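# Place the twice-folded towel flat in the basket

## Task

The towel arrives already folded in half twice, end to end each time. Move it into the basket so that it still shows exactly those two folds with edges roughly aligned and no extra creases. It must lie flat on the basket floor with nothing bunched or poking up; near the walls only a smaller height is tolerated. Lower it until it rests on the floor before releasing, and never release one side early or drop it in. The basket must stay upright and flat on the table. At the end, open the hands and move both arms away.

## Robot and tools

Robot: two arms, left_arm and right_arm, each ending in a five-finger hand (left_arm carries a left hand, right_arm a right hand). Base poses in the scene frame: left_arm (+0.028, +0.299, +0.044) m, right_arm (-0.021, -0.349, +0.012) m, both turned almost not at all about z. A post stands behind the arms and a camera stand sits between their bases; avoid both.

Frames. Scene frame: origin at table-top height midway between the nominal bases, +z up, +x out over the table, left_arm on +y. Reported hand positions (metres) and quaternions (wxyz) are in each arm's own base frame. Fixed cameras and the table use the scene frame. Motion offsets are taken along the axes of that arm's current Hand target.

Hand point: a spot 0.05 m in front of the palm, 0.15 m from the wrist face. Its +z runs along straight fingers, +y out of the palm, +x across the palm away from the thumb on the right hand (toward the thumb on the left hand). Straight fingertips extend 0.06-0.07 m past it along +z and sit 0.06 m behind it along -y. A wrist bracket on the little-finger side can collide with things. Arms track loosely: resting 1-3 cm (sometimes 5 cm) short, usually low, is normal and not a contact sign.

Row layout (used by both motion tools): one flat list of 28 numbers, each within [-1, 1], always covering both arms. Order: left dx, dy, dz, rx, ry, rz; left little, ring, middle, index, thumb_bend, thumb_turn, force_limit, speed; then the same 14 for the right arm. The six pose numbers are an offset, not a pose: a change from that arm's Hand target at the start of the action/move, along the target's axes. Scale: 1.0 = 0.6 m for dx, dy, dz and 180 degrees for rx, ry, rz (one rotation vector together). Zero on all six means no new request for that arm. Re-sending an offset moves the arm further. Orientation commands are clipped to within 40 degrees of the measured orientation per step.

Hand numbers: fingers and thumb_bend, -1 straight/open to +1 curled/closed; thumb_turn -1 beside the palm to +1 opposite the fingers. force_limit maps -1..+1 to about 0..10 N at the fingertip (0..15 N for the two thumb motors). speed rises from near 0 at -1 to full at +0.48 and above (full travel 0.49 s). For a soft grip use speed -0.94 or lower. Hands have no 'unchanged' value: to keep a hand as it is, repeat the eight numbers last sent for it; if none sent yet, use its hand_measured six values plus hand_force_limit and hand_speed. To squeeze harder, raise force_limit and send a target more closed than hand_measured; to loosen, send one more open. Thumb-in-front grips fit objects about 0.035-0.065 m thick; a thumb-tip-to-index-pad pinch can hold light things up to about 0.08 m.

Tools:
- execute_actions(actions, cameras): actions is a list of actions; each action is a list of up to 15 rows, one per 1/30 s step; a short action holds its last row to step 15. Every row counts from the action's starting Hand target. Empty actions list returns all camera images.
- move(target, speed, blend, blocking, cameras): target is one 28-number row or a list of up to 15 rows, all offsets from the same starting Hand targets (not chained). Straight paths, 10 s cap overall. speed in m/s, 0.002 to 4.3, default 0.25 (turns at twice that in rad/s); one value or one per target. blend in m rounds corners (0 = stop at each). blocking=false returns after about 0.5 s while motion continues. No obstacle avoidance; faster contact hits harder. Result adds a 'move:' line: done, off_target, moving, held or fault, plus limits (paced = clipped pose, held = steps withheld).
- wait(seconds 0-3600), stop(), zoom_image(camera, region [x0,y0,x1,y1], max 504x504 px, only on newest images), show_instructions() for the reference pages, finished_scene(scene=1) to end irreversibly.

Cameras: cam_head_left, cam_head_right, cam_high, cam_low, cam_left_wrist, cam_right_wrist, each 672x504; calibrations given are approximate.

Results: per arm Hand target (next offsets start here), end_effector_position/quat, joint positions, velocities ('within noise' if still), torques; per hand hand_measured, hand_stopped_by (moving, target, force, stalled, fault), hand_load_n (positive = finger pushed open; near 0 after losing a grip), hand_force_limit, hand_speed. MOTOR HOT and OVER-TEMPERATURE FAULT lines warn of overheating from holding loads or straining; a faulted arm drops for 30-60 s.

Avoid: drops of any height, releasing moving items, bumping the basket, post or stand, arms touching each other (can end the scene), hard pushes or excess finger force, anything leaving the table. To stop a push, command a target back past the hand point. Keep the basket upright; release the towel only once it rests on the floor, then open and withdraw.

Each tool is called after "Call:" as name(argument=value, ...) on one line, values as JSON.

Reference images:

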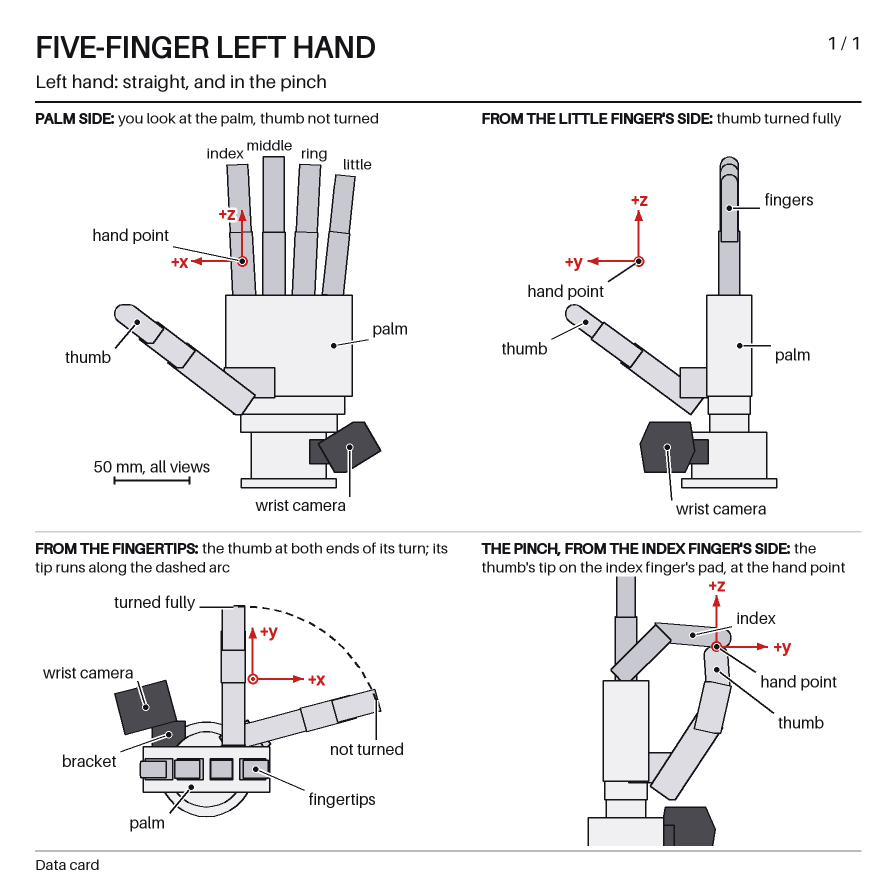

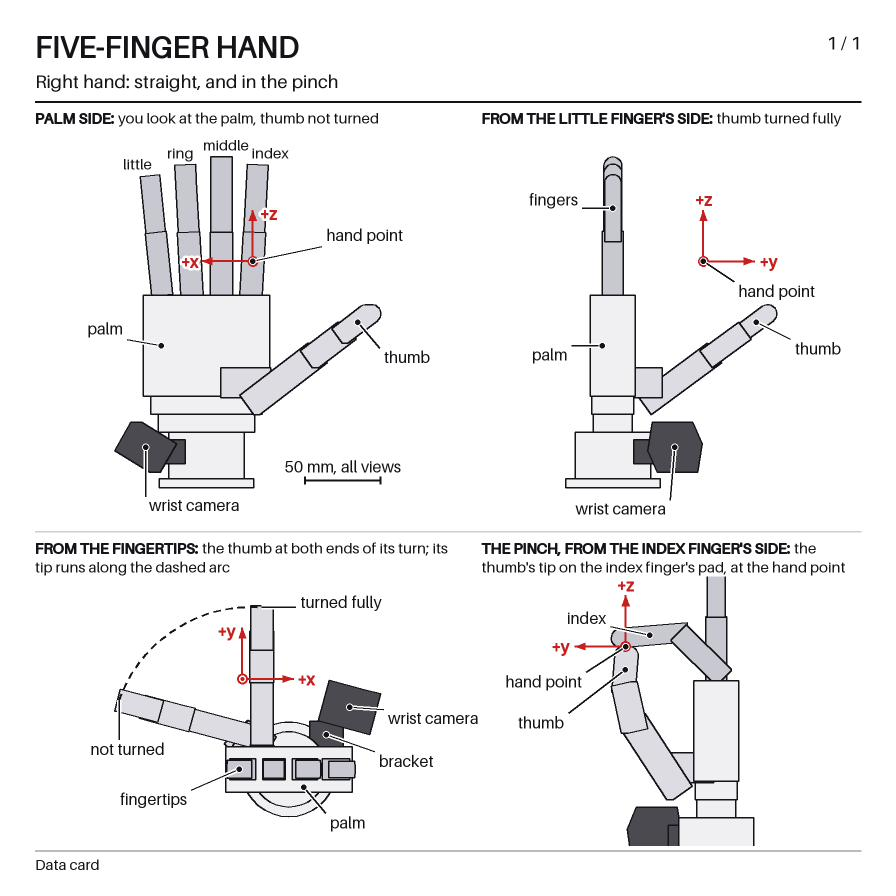

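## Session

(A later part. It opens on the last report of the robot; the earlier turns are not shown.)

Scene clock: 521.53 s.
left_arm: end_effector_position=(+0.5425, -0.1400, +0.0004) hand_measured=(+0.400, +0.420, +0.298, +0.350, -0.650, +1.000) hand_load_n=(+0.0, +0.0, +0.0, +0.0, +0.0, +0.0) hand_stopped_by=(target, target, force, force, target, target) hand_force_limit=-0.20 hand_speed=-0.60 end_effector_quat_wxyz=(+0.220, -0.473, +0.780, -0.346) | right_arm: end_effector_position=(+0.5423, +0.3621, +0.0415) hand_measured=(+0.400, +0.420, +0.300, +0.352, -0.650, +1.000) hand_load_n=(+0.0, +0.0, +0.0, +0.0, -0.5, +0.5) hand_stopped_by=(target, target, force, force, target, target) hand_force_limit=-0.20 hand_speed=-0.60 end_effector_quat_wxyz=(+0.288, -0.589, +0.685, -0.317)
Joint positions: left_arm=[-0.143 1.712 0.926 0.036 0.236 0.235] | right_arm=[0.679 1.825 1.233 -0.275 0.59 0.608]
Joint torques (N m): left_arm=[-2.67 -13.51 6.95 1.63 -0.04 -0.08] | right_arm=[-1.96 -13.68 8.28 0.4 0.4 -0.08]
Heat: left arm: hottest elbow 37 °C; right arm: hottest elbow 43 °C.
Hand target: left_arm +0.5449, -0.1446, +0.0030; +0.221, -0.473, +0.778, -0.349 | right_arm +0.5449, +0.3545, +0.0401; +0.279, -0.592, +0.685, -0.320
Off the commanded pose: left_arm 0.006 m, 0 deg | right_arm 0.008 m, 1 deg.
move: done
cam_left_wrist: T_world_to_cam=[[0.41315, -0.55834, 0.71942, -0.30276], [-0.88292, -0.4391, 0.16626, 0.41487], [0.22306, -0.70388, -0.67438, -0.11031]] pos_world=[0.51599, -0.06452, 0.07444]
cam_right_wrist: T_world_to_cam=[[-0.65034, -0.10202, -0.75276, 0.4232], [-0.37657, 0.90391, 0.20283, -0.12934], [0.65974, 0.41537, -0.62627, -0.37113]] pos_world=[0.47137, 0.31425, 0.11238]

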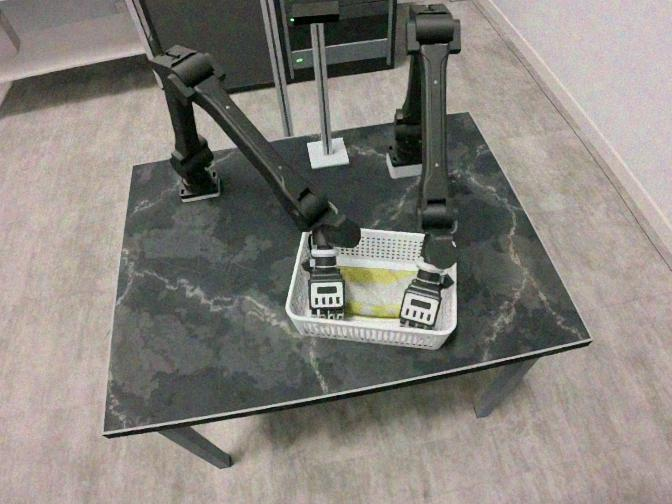

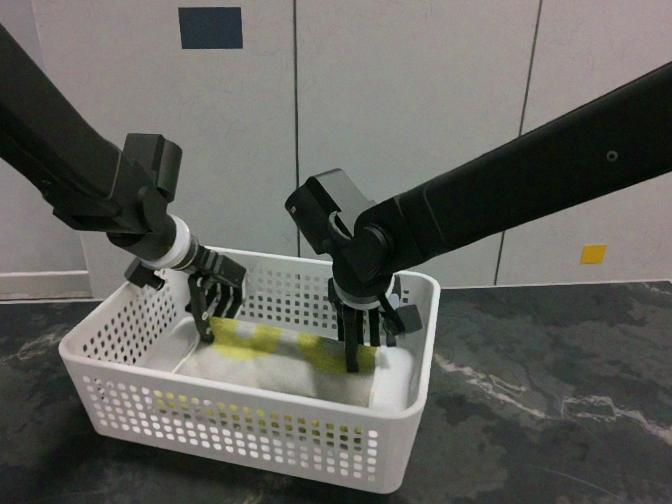

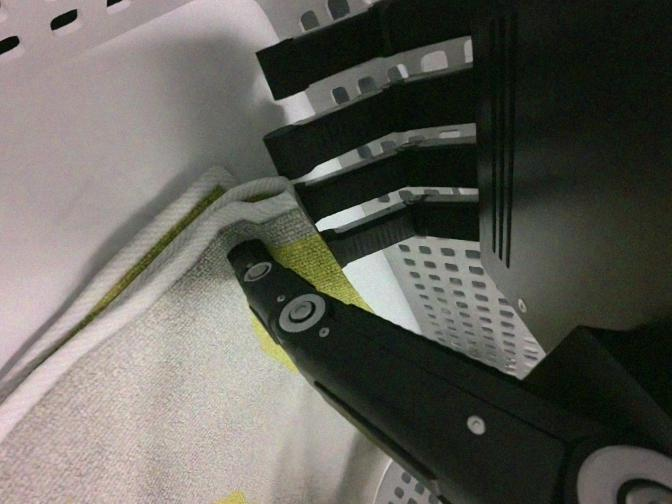

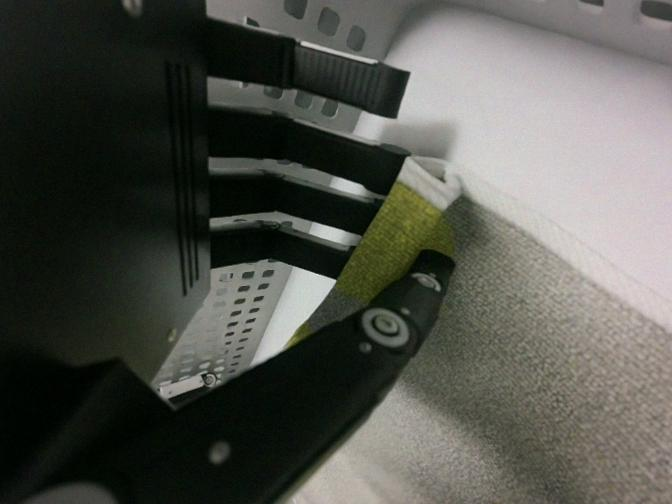

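Call:
move(target=[[0.0024, -0.0188, -0.0317, 0, 0, 0, -0.15, -0.15, -0.1, -0.15, -0.65, 1, -0.2, -0.85, -0.0038, -0.0233, -0.0395, 0, 0, 0, -0.15, -0.15, -0.1, -0.15, -0.65, 1, -0.2, -0.85]], speed=0.02, cameras=["cam_high", "cam_low", "cam_left_wrist", "cam_right_wrist"])

Call:
zoom_image(camera="cam_low", region=[130, 230, 440, 440])

Call:
zoom_image(camera="cam_left_wrist", region=[100, 30, 440, 330])

Call:
zoom_image(camera="cam_right_wrist", region=[260, 60, 660, 360])

Scene clock: 525.43 s.
left_arm: end_effector_position=(+0.5385, -0.1394, +0.0183) hand_measured=(-0.150, -0.150, -0.100, -0.150, -0.650, +1.000) hand_load_n=(-0.5, +0.0, +0.0, +0.0, +0.0, +0.0) hand_stopped_by=(target, target, target, target, target, target) hand_force_limit=-0.20 hand_speed=-0.85 end_effector_quat_wxyz=(+0.221, -0.473, +0.779, -0.347) | right_arm: end_effector_position=(+0.5314, +0.3516, +0.0424) hand_measured=(-0.150, -0.150, -0.100, -0.150, -0.650, +1.000) hand_load_n=(+0.0, +0.0, +0.0, +0.0, +0.0, +0.0) hand_stopped_by=(target, target, target, target, target, target) hand_force_limit=-0.20 hand_speed=-0.85 end_effector_quat_wxyz=(+0.263, -0.599, +0.686, -0.319)
Joint positions: left_arm=[-0.143 1.667 0.926 -0.007 0.235 0.235] | right_arm=[0.679 1.807 1.233 -0.346 0.596 0.608]
Joint torques (N m): left_arm=[-2.61 -14.1 6.95 1.2 0.01 -0.07] | right_arm=[-0.5 -16.03 9.31 0.65 0.53 0.06]
Heat: left arm: hottest elbow 37 °C; right arm: hottest elbow 43 °C.
Hand target: left_arm +0.5379, -0.1430, +0.0239; +0.221, -0.473, +0.778, -0.349 | right_arm +0.5360, +0.3580, +0.0660; +0.279, -0.592, +0.685, -0.320
Off the commanded pose: left_arm 0.007 m, 0 deg | right_arm 0.025 m, 2 deg.
move: off_target (right_arm)
cam_left_wrist: T_world_to_cam=[[0.41137, -0.55812, 0.72061, -0.31269], [-0.88323, -0.43935, 0.16392, 0.40883], [0.22511, -0.7039, -0.67369, -0.09806]] pos_world=[0.5118, -0.06392, 0.09225]
cam_right_wrist: T_world_to_cam=[[-0.67922, -0.12715, -0.72284, 0.43869], [-0.3652, 0.91285, 0.18258, -0.13242], [0.63662, 0.38799, -0.66646, -0.33541]] pos_world=[0.46314, 0.3068, 0.11774]

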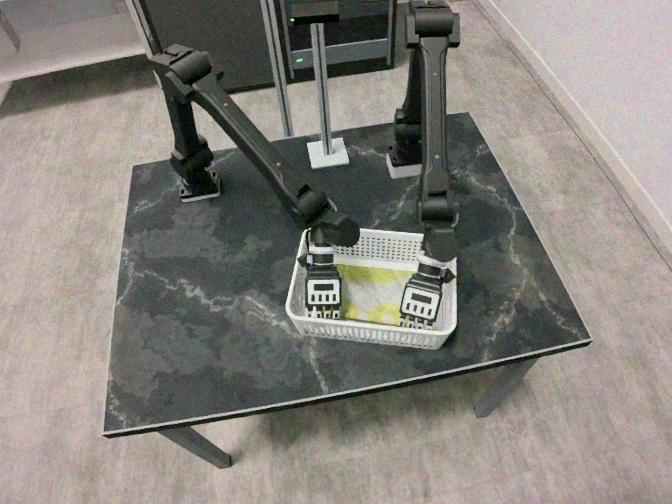

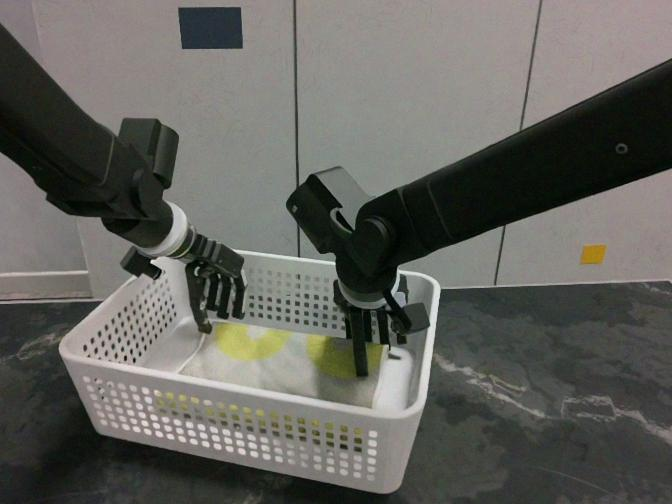

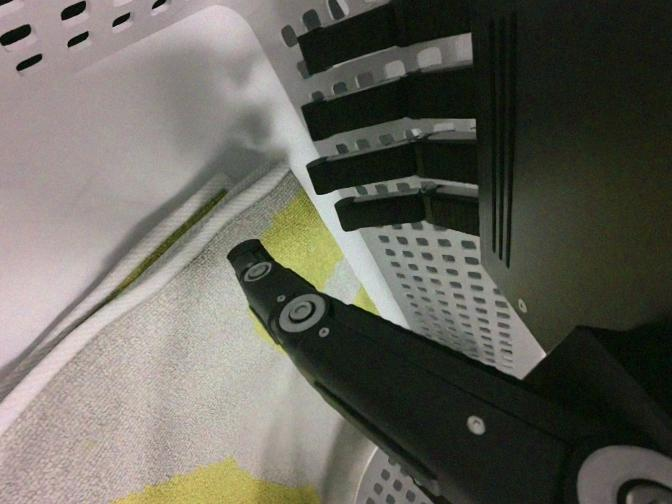

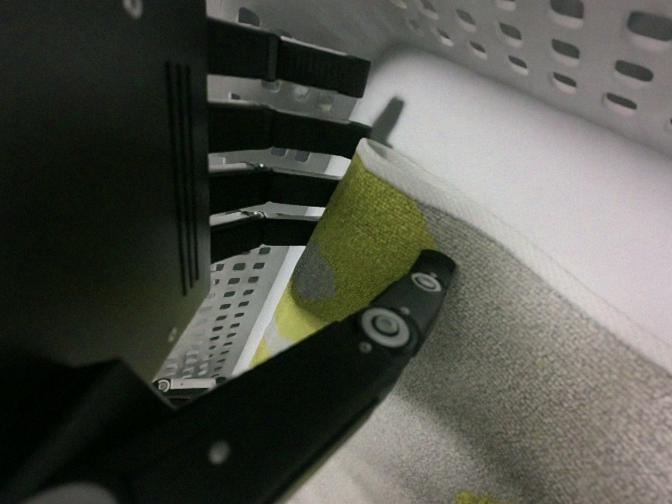

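Scaled by 1.626 from the camera's image (finer frame: 960x720).

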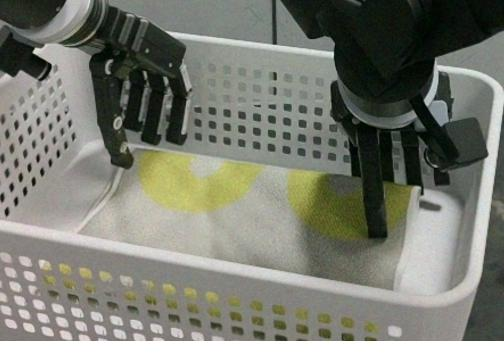

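Scaled by 1.482 from the camera's image (finer frame: 960x720).

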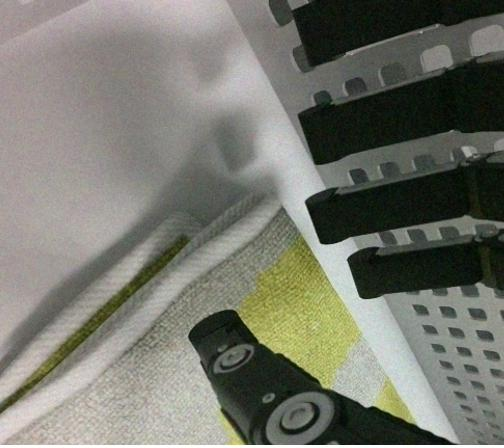

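Scaled by 1.260 from the camera's image (finer frame: 960x720).

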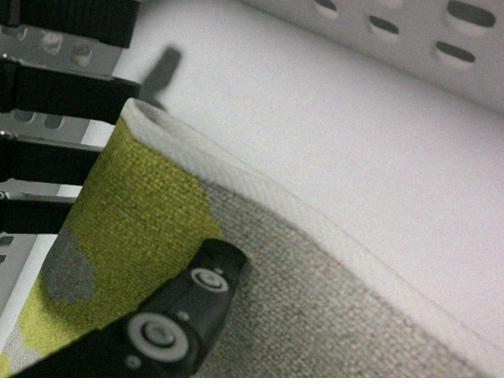

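Call:
move(target=[[0, 0, 0, 0, 0, 0, -0.4, -0.4, -0.4, -0.4, -0.65, 1, -0.2, -0.85, 0, 0, 0, 0, 0, 0, -0.4, -0.4, -0.4, -0.4, -0.65, 1, -0.2, -0.85], [-0.0014, -0.0752, -0.0658, 0, 0, 0, -0.4, -0.4, -0.4, -0.4, -0.65, 1, -0.2, -0.85, -0.0003, -0.0769, -0.0639, 0, 0, 0, -0.4, -0.4, -0.4, -0.4, -0.65, 1, -0.2, -0.85]], speed=0.04, cameras=["cam_high", "cam_low", "cam_left_wrist", "cam_right_wrist"])

Call:
zoom_image(camera="cam_low", region=[130, 230, 440, 440])

Call:
zoom_image(camera="cam_high", region=[280, 220, 480, 360])

Scene clock: 530.60 s.
left_arm: end_effector_position=(+0.5187, -0.1365, +0.0595) hand_measured=(-0.400, -0.400, -0.400, -0.400, -0.650, +1.000) hand_load_n=(+0.0, +0.0, +0.0, +0.0, +0.0, +0.0) hand_stopped_by=(target, target, target, target, target, target) hand_force_limit=-0.20 hand_speed=-0.85 end_effector_quat_wxyz=(+0.207, -0.479, +0.785, -0.335) | right_arm: end_effector_position=(+0.5222, +0.3442, +0.0883) hand_measured=(-0.400, -0.400, -0.400, -0.400, -0.650, +1.000) hand_load_n=(+0.0, +0.0, +0.0, +0.0, +0.0, +0.0) hand_stopped_by=(target, target, target, target, target, target) hand_force_limit=-0.20 hand_speed=-0.85 end_effector_quat_wxyz=(+0.249, -0.605, +0.686, -0.318)
Joint positions: left_arm=[-0.143 1.558 0.943 -0.174 0.235 0.235] | right_arm=[0.679 1.732 1.275 -0.494 0.596 0.608]
Joint torques (N m): left_arm=[-2.61 -12.86 10.8 1.2 0.04 -0.08] | right_arm=[-0.44 -15.15 12.27 0.57 0.54 0.06]
Heat: left arm: hottest elbow 37 °C; right arm: hottest elbow 43 °C.
Hand target: left_arm +0.5381, -0.1430, +0.0840; +0.221, -0.473, +0.778, -0.349 | right_arm +0.5361, +0.3581, +0.1261; +0.279, -0.592, +0.685, -0.320
Off the commanded pose: left_arm 0.032 m, 3 deg | right_arm 0.042 m, 4 deg.
move: off_target (left_arm, right_arm)
cam_left_wrist: T_world_to_cam=[[0.43982, -0.56221, 0.70034, -0.34675], [-0.87601, -0.44041, 0.19659, 0.37992], [0.19792, -0.69997, -0.6862, -0.0484]] pos_world=[0.4949, -0.06151, 0.13494]
cam_right_wrist: T_world_to_cam=[[-0.69575, -0.14049, -0.70441, 0.4763], [-0.36107, 0.91618, 0.17391, -0.13991], [0.62093, 0.37534, -0.68816, -0.28158]] pos_world=[0.45571, 0.30078, 0.16607]

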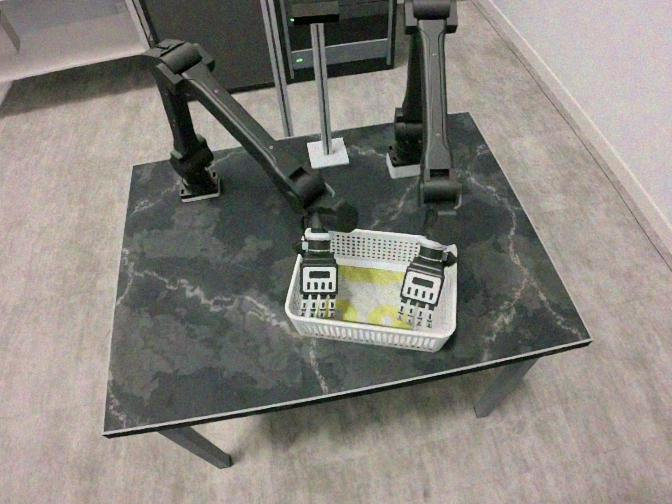

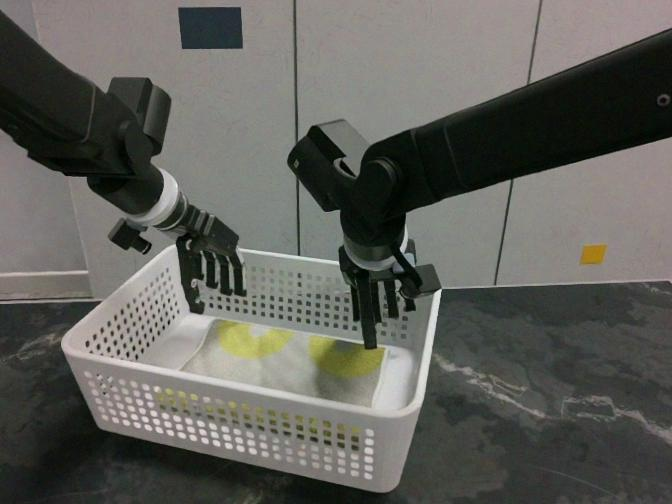

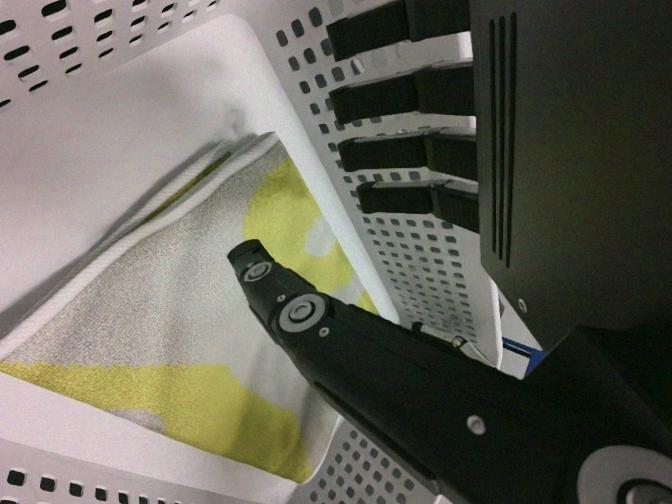

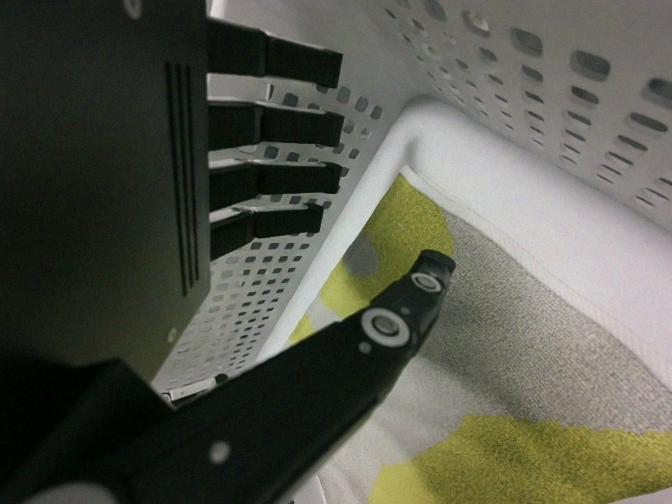

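Scaled by 1.626 from the camera's image (finer frame: 960x720).

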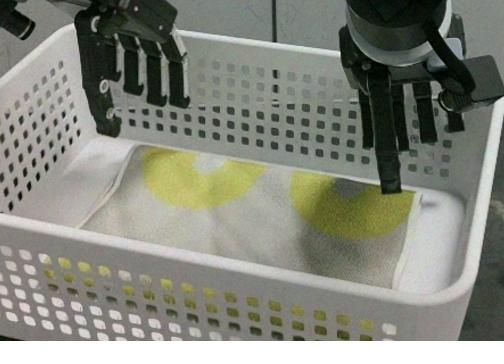

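Scaled by 2.520 from the camera's image (finer frame: 960x720).

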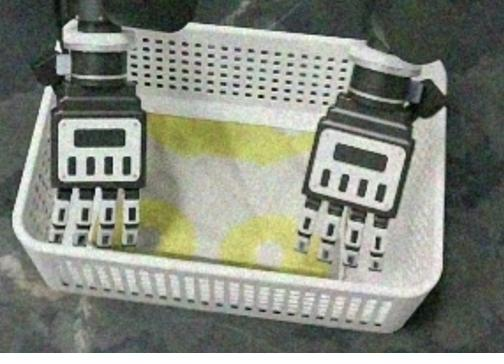

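Call:
move(target=[-0.0045,-0.2507,-0.2193,0,0,0,-0.4,-0.4,-0.4,-0.4,-0.65,1,-0.2,-0.85,-0.0011,-0.2563,-0.2131,0,0,0,-0.4,-0.4,-0.4,-0.4,-0.65,1,-0.2,-0.85], speed=0.08, cameras=["all"])

Scene clock: 536.00 s.
left_arm: end_effector_position=(+0.5264, -0.1376, +0.2531) hand_measured=(-0.400, -0.400, -0.400, -0.400, -0.650, +1.000) hand_load_n=(+0.0, +0.0, +0.0, +0.0, +0.0, +0.0) hand_stopped_by=(target, target, target, target, target, target) hand_force_limit=-0.20 hand_speed=-0.85 end_effector_quat_wxyz=(+0.205, -0.480, +0.785, -0.334) | right_arm: end_effector_position=(+0.5309, +0.3512, +0.2901) hand_measured=(-0.400, -0.400, -0.400, -0.400, -0.650, +1.000) hand_load_n=(+0.0, +0.0, +0.0, +0.0, +0.0, +0.0) hand_stopped_by=(target, target, target, target, target, target) hand_force_limit=-0.20 hand_speed=-0.85 end_effector_quat_wxyz=(+0.252, -0.604, +0.686, -0.318)
Joint positions: left_arm=[-0.143 1.402 1.32 -0.712 0.235 0.235] | right_arm=[0.679 1.654 1.716 -1.007 0.596 0.608]
Joint torques (N m): left_arm=[-2.67 -12.1 12.78 1.13 0.05 -0.07] | right_arm=[-0.44 -14.27 13.75 0.57 0.53 0.05]
Heat: left arm: hottest elbow 38 °C; right arm: hottest elbow 44 °C.
Hand target: left_arm +0.5379, -0.1429, +0.2839; +0.221, -0.473, +0.778, -0.349 | right_arm +0.5361, +0.3579, +0.3258; +0.279, -0.592, +0.685, -0.320
Off the commanded pose: left_arm 0.033 m, 3 deg | right_arm 0.037 m, 3 deg.
move: off_target (left_arm, right_arm)
cam_left_wrist: T_world_to_cam=[[0.4435, -0.56272, 0.69761, -0.4876], [-0.87497, -0.44054, 0.2009, 0.34658], [0.19427, -0.69948, -0.68774, 0.08448]] pos_world=[0.50309, -0.0626, 0.32863]
cam_right_wrist: T_world_to_cam=[[-0.69239, -0.13775, -0.70825, 0.62384], [-0.3619, 0.91551, 0.17573, -0.17814], [0.62421, 0.37799, -0.68373, -0.15468]] pos_world=[0.46402, 0.30749, 0.36739]

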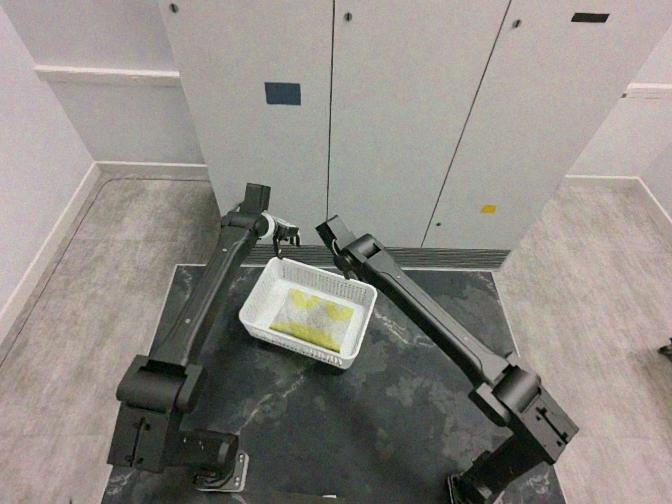

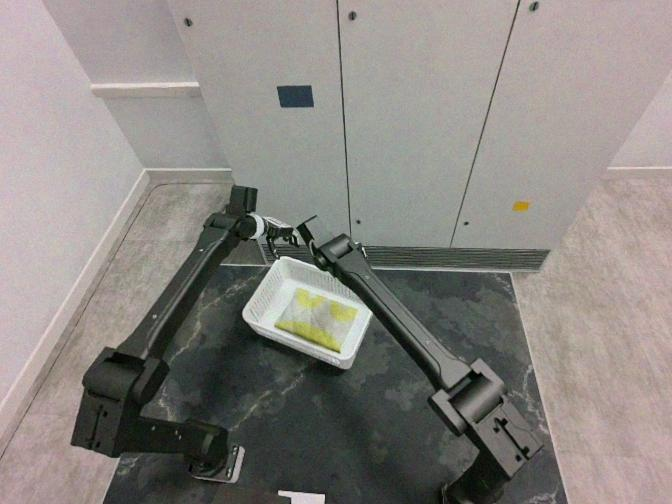

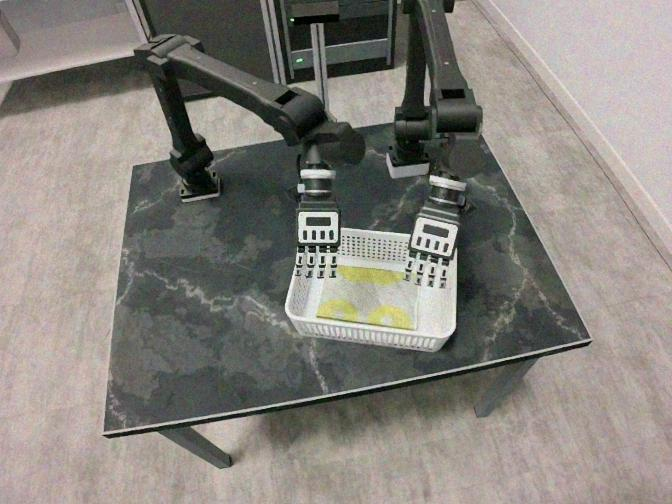

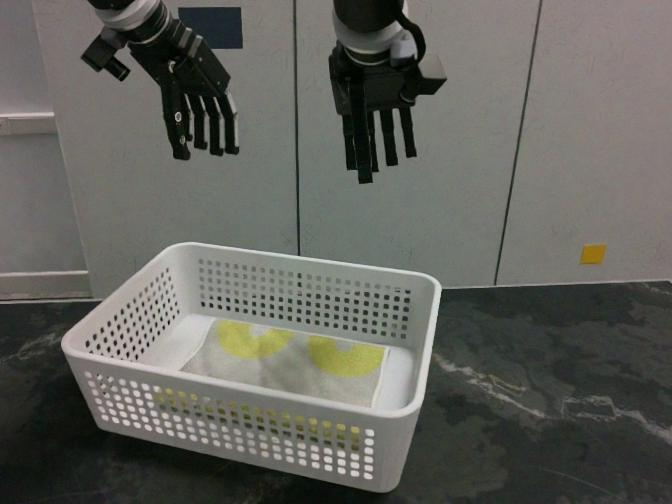

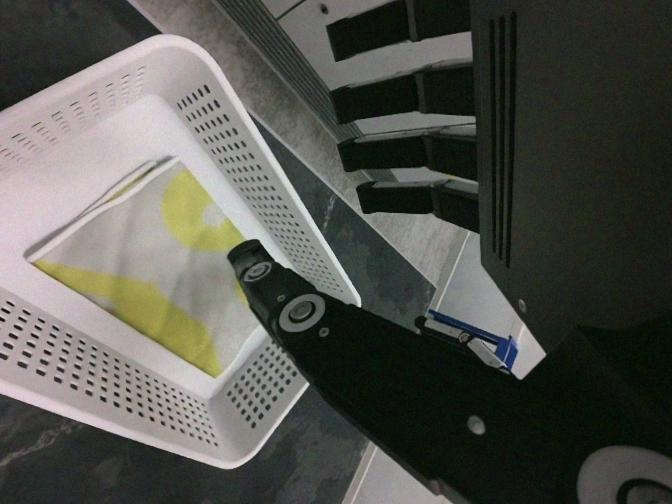

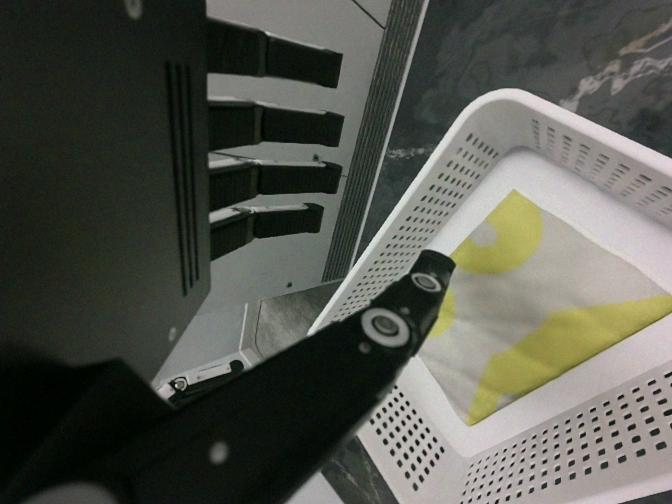

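Call:
zoom_image(camera="cam_left_wrist", region=[0, 120, 300, 400])

Call:
zoom_image(camera="cam_low", region=[60, 230, 450, 500])

Call:
zoom_image(camera="cam_head_left", region=[230, 250, 390, 380])

Call:
zoom_image(camera="cam_high", region=[280, 220, 470, 360])

Call:
zoom_image(camera="cam_right_wrist", region=[340, 90, 672, 504])

Scaled by 1.680 from the camera's image (finer frame: 960x720).

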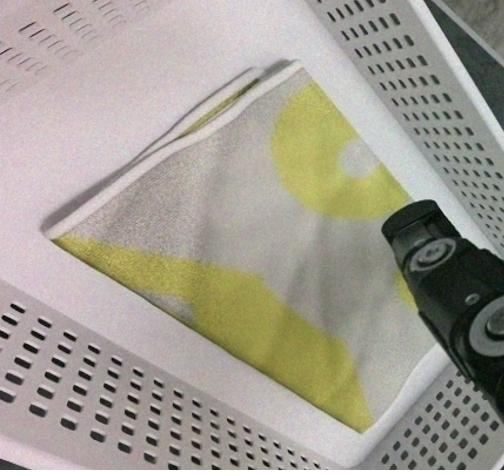

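Scaled by 1.292 from the camera's image (finer frame: 960x720).

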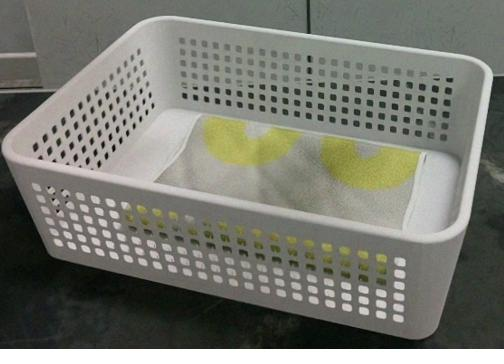

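Scaled by 3.150 from the camera's image (finer frame: 960x720).

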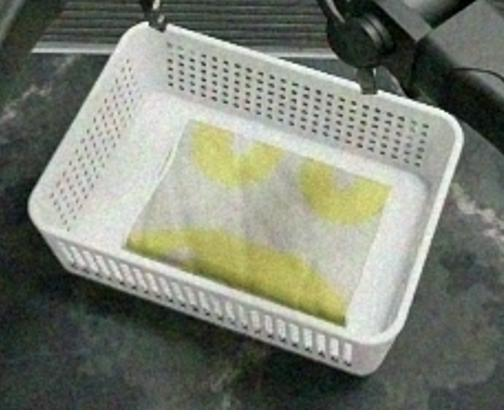

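Scaled by 2.653 from the camera's image (finer frame: 960x720).

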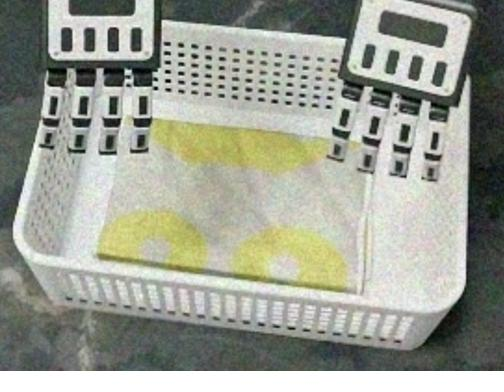

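Scaled by 1.217 from the camera's image (finer frame: 960x720).

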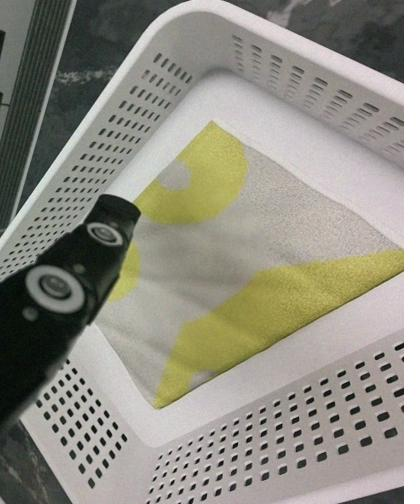

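Call:
zoom_image(camera="cam_high", region=[380, 260, 470, 350])

Call:
zoom_image(camera="cam_left_wrist", region=[20, 130, 220, 290])

Call:
zoom_image(camera="cam_low", region=[170, 300, 290, 410])

Scaled by 5.600 from the camera's image (finer frame: 960x720).

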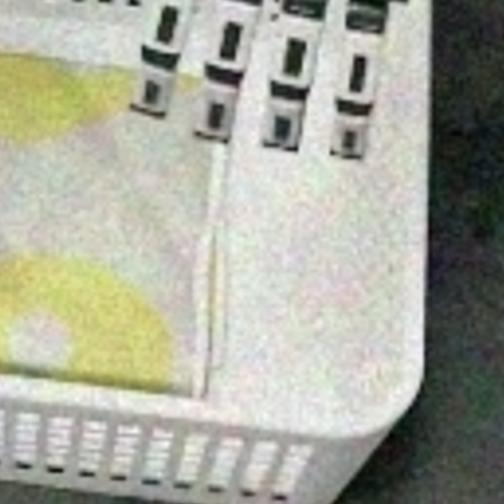

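Scaled by 2.520 from the camera's image (finer frame: 960x720).

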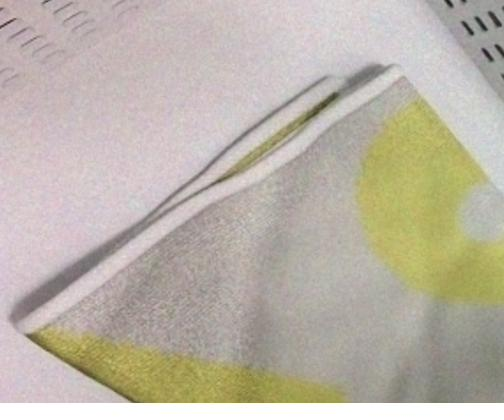

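Scaled by 4.200 from the camera's image (finer frame: 960x720).

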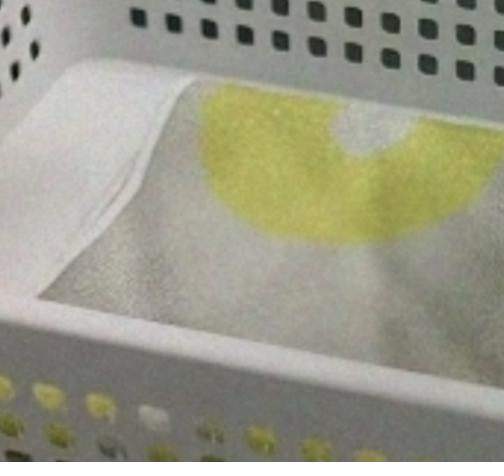

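Call:
move(target=[-0.1328,0.131,-0.2732,0,0,0,-0.4,-0.4,-0.4,-0.4,-0.65,1,-0.2,-0.85,0.2757,0.039,-0.1785,0,0,0,-0.4,-0.4,-0.4,-0.4,-0.65,1,-0.2,-0.85], speed=0.15, cameras=["all"])

Scene clock: 542.40 s.
left_arm: end_effector_position=(+0.4214, +0.0042, +0.3369) hand_measured=(-0.400, -0.400, -0.400, -0.400, -0.650, +1.000) hand_load_n=(+0.0, +0.0, -0.5, +0.0, +0.0, +0.0) hand_stopped_by=(target, target, target, target, target, target) hand_force_limit=-0.20 hand_speed=-0.85 end_effector_quat_wxyz=(+0.224, -0.473, +0.776, -0.352) | right_arm: end_effector_position=(+0.4167, +0.2162, +0.3722) hand_measured=(-0.400, -0.400, -0.400, -0.400, -0.650, +1.000) hand_load_n=(+0.0, +0.0, +0.0, +0.0, +0.0, +0.0) hand_stopped_by=(target, target, target, target, target, target) hand_force_limit=-0.20 hand_speed=-0.85 end_effector_quat_wxyz=(+0.282, -0.592, +0.685, -0.317)
Joint positions: left_arm=[0.229 1.127 1.293 -1.004 0.501 0.509] | right_arm=[0.585 1.183 1.422 -1.073 0.529 0.522]
Joint torques (N m): left_arm=[-1.55 -7.24 8.21 0.95 0.46 0.18] | right_arm=[-2.14 -7.71 9.66 0.72 0.21 -0.08]
Heat: left arm: hottest elbow 39 °C; right arm: hottest elbow 45 °C.
Hand target: left_arm +0.4179, +0.0072, +0.3336; +0.221, -0.473, +0.778, -0.349 | right_arm +0.4160, +0.2080, +0.3759; +0.279, -0.592, +0.685, -0.320
Off the commanded pose: left_arm 0.006 m, 0 deg | right_arm 0.009 m, 0 deg.
move: done
cam_left_wrist: T_world_to_cam=[[0.40629, -0.55046, 0.72933, -0.41475], [-0.88304, -0.44169, 0.15856, 0.31801], [0.23486, -0.70845, -0.66553, 0.23715]] pos_world=[0.39363, 0.08017, 0.4099]
cam_right_wrist: T_world_to_cam=[[-0.65712, -0.1093, -0.74582, 0.57734], [-0.3745, 0.90601, 0.19719, -0.11111], [0.65417, 0.40889, -0.6363, -0.01313]] pos_world=[0.34636, 0.16914, 0.44415]

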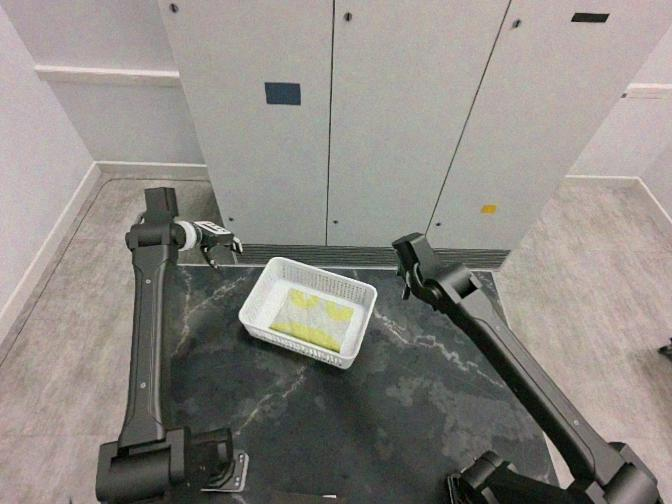

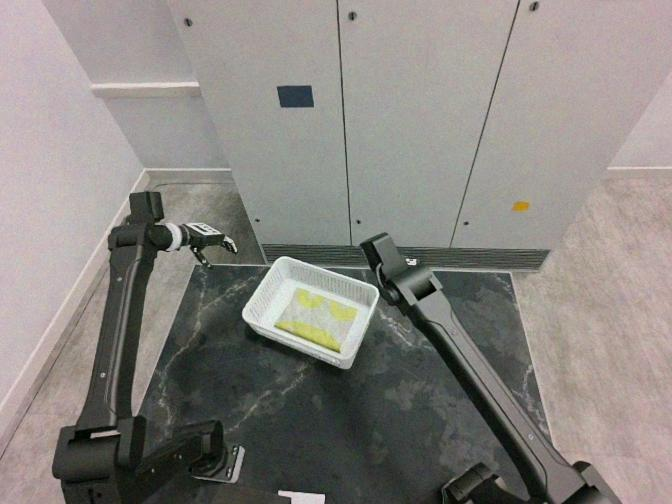

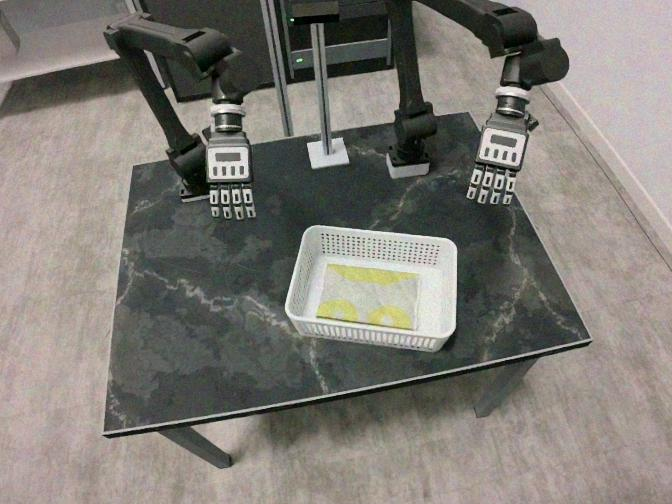

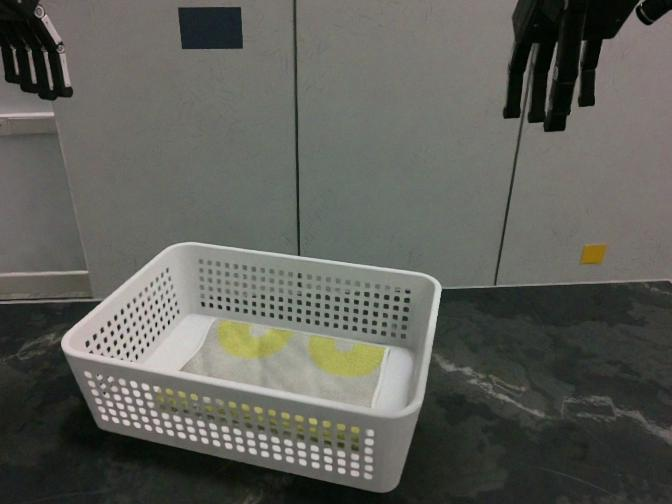

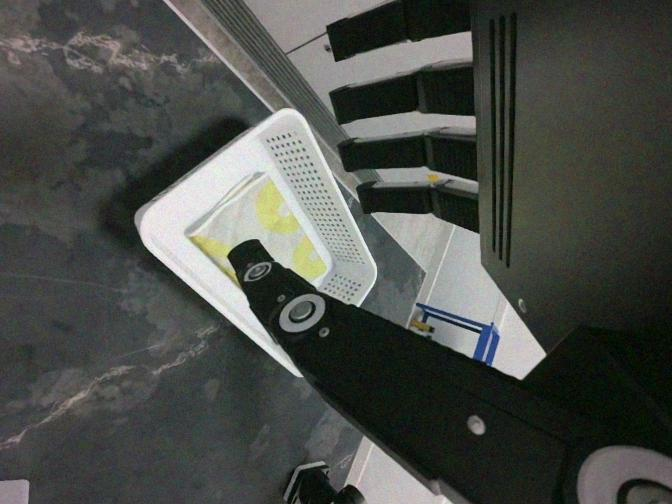

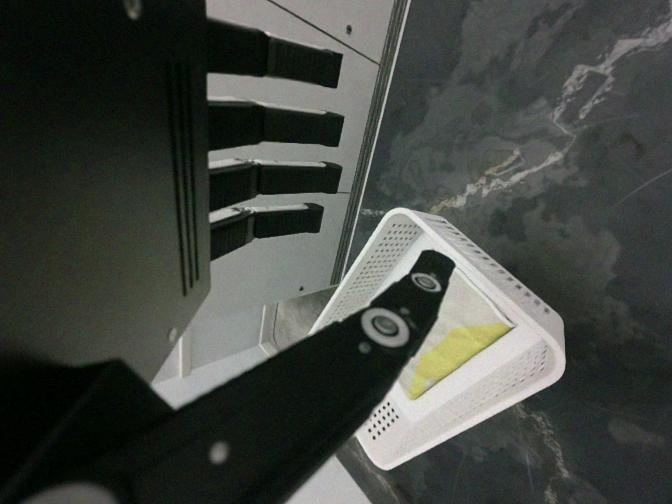

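Call:
zoom_image(camera="cam_high", region=[290, 225, 460, 355])

Call:
zoom_image(camera="cam_head_left", region=[235, 255, 385, 370])

Call:
zoom_image(camera="cam_head_right", region=[235, 255, 385, 370])

Call:
zoom_image(camera="cam_low", region=[80, 360, 400, 490])

Call:
zoom_image(camera="cam_left_wrist", region=[130, 100, 390, 380])

Scaled by 2.965 from the camera's image (finer frame: 960x720).

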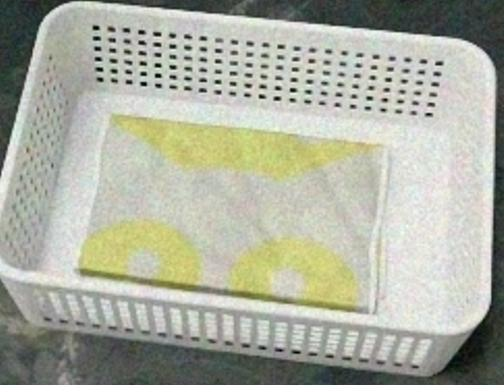

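Scaled by 3.360 from the camera's image (finer frame: 960x720).

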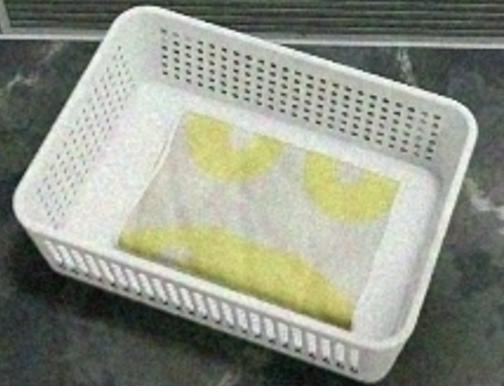

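Scaled by 3.360 from the camera's image (finer frame: 960x720).

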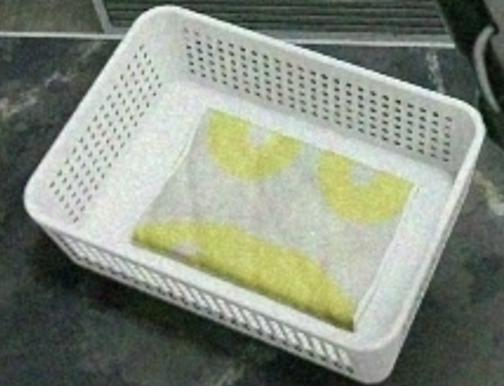

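Scaled by 1.575 from the camera's image (finer frame: 960x720).

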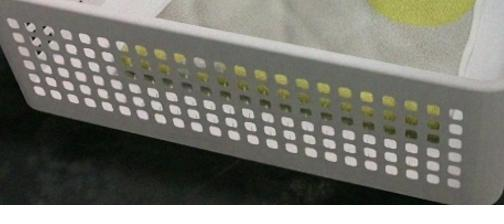

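Scaled by 1.800 from the camera's image (finer frame: 960x720).

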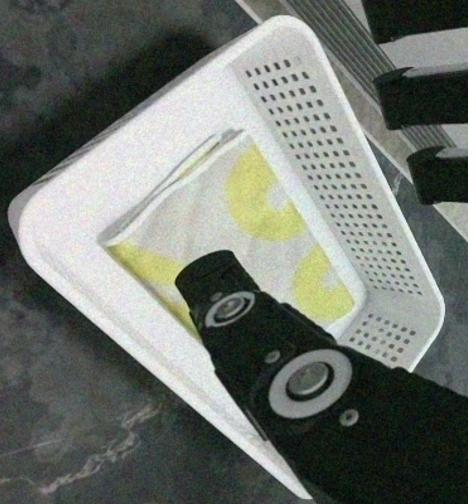

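Call:
finished_scene()

The scene is finished: the task was done.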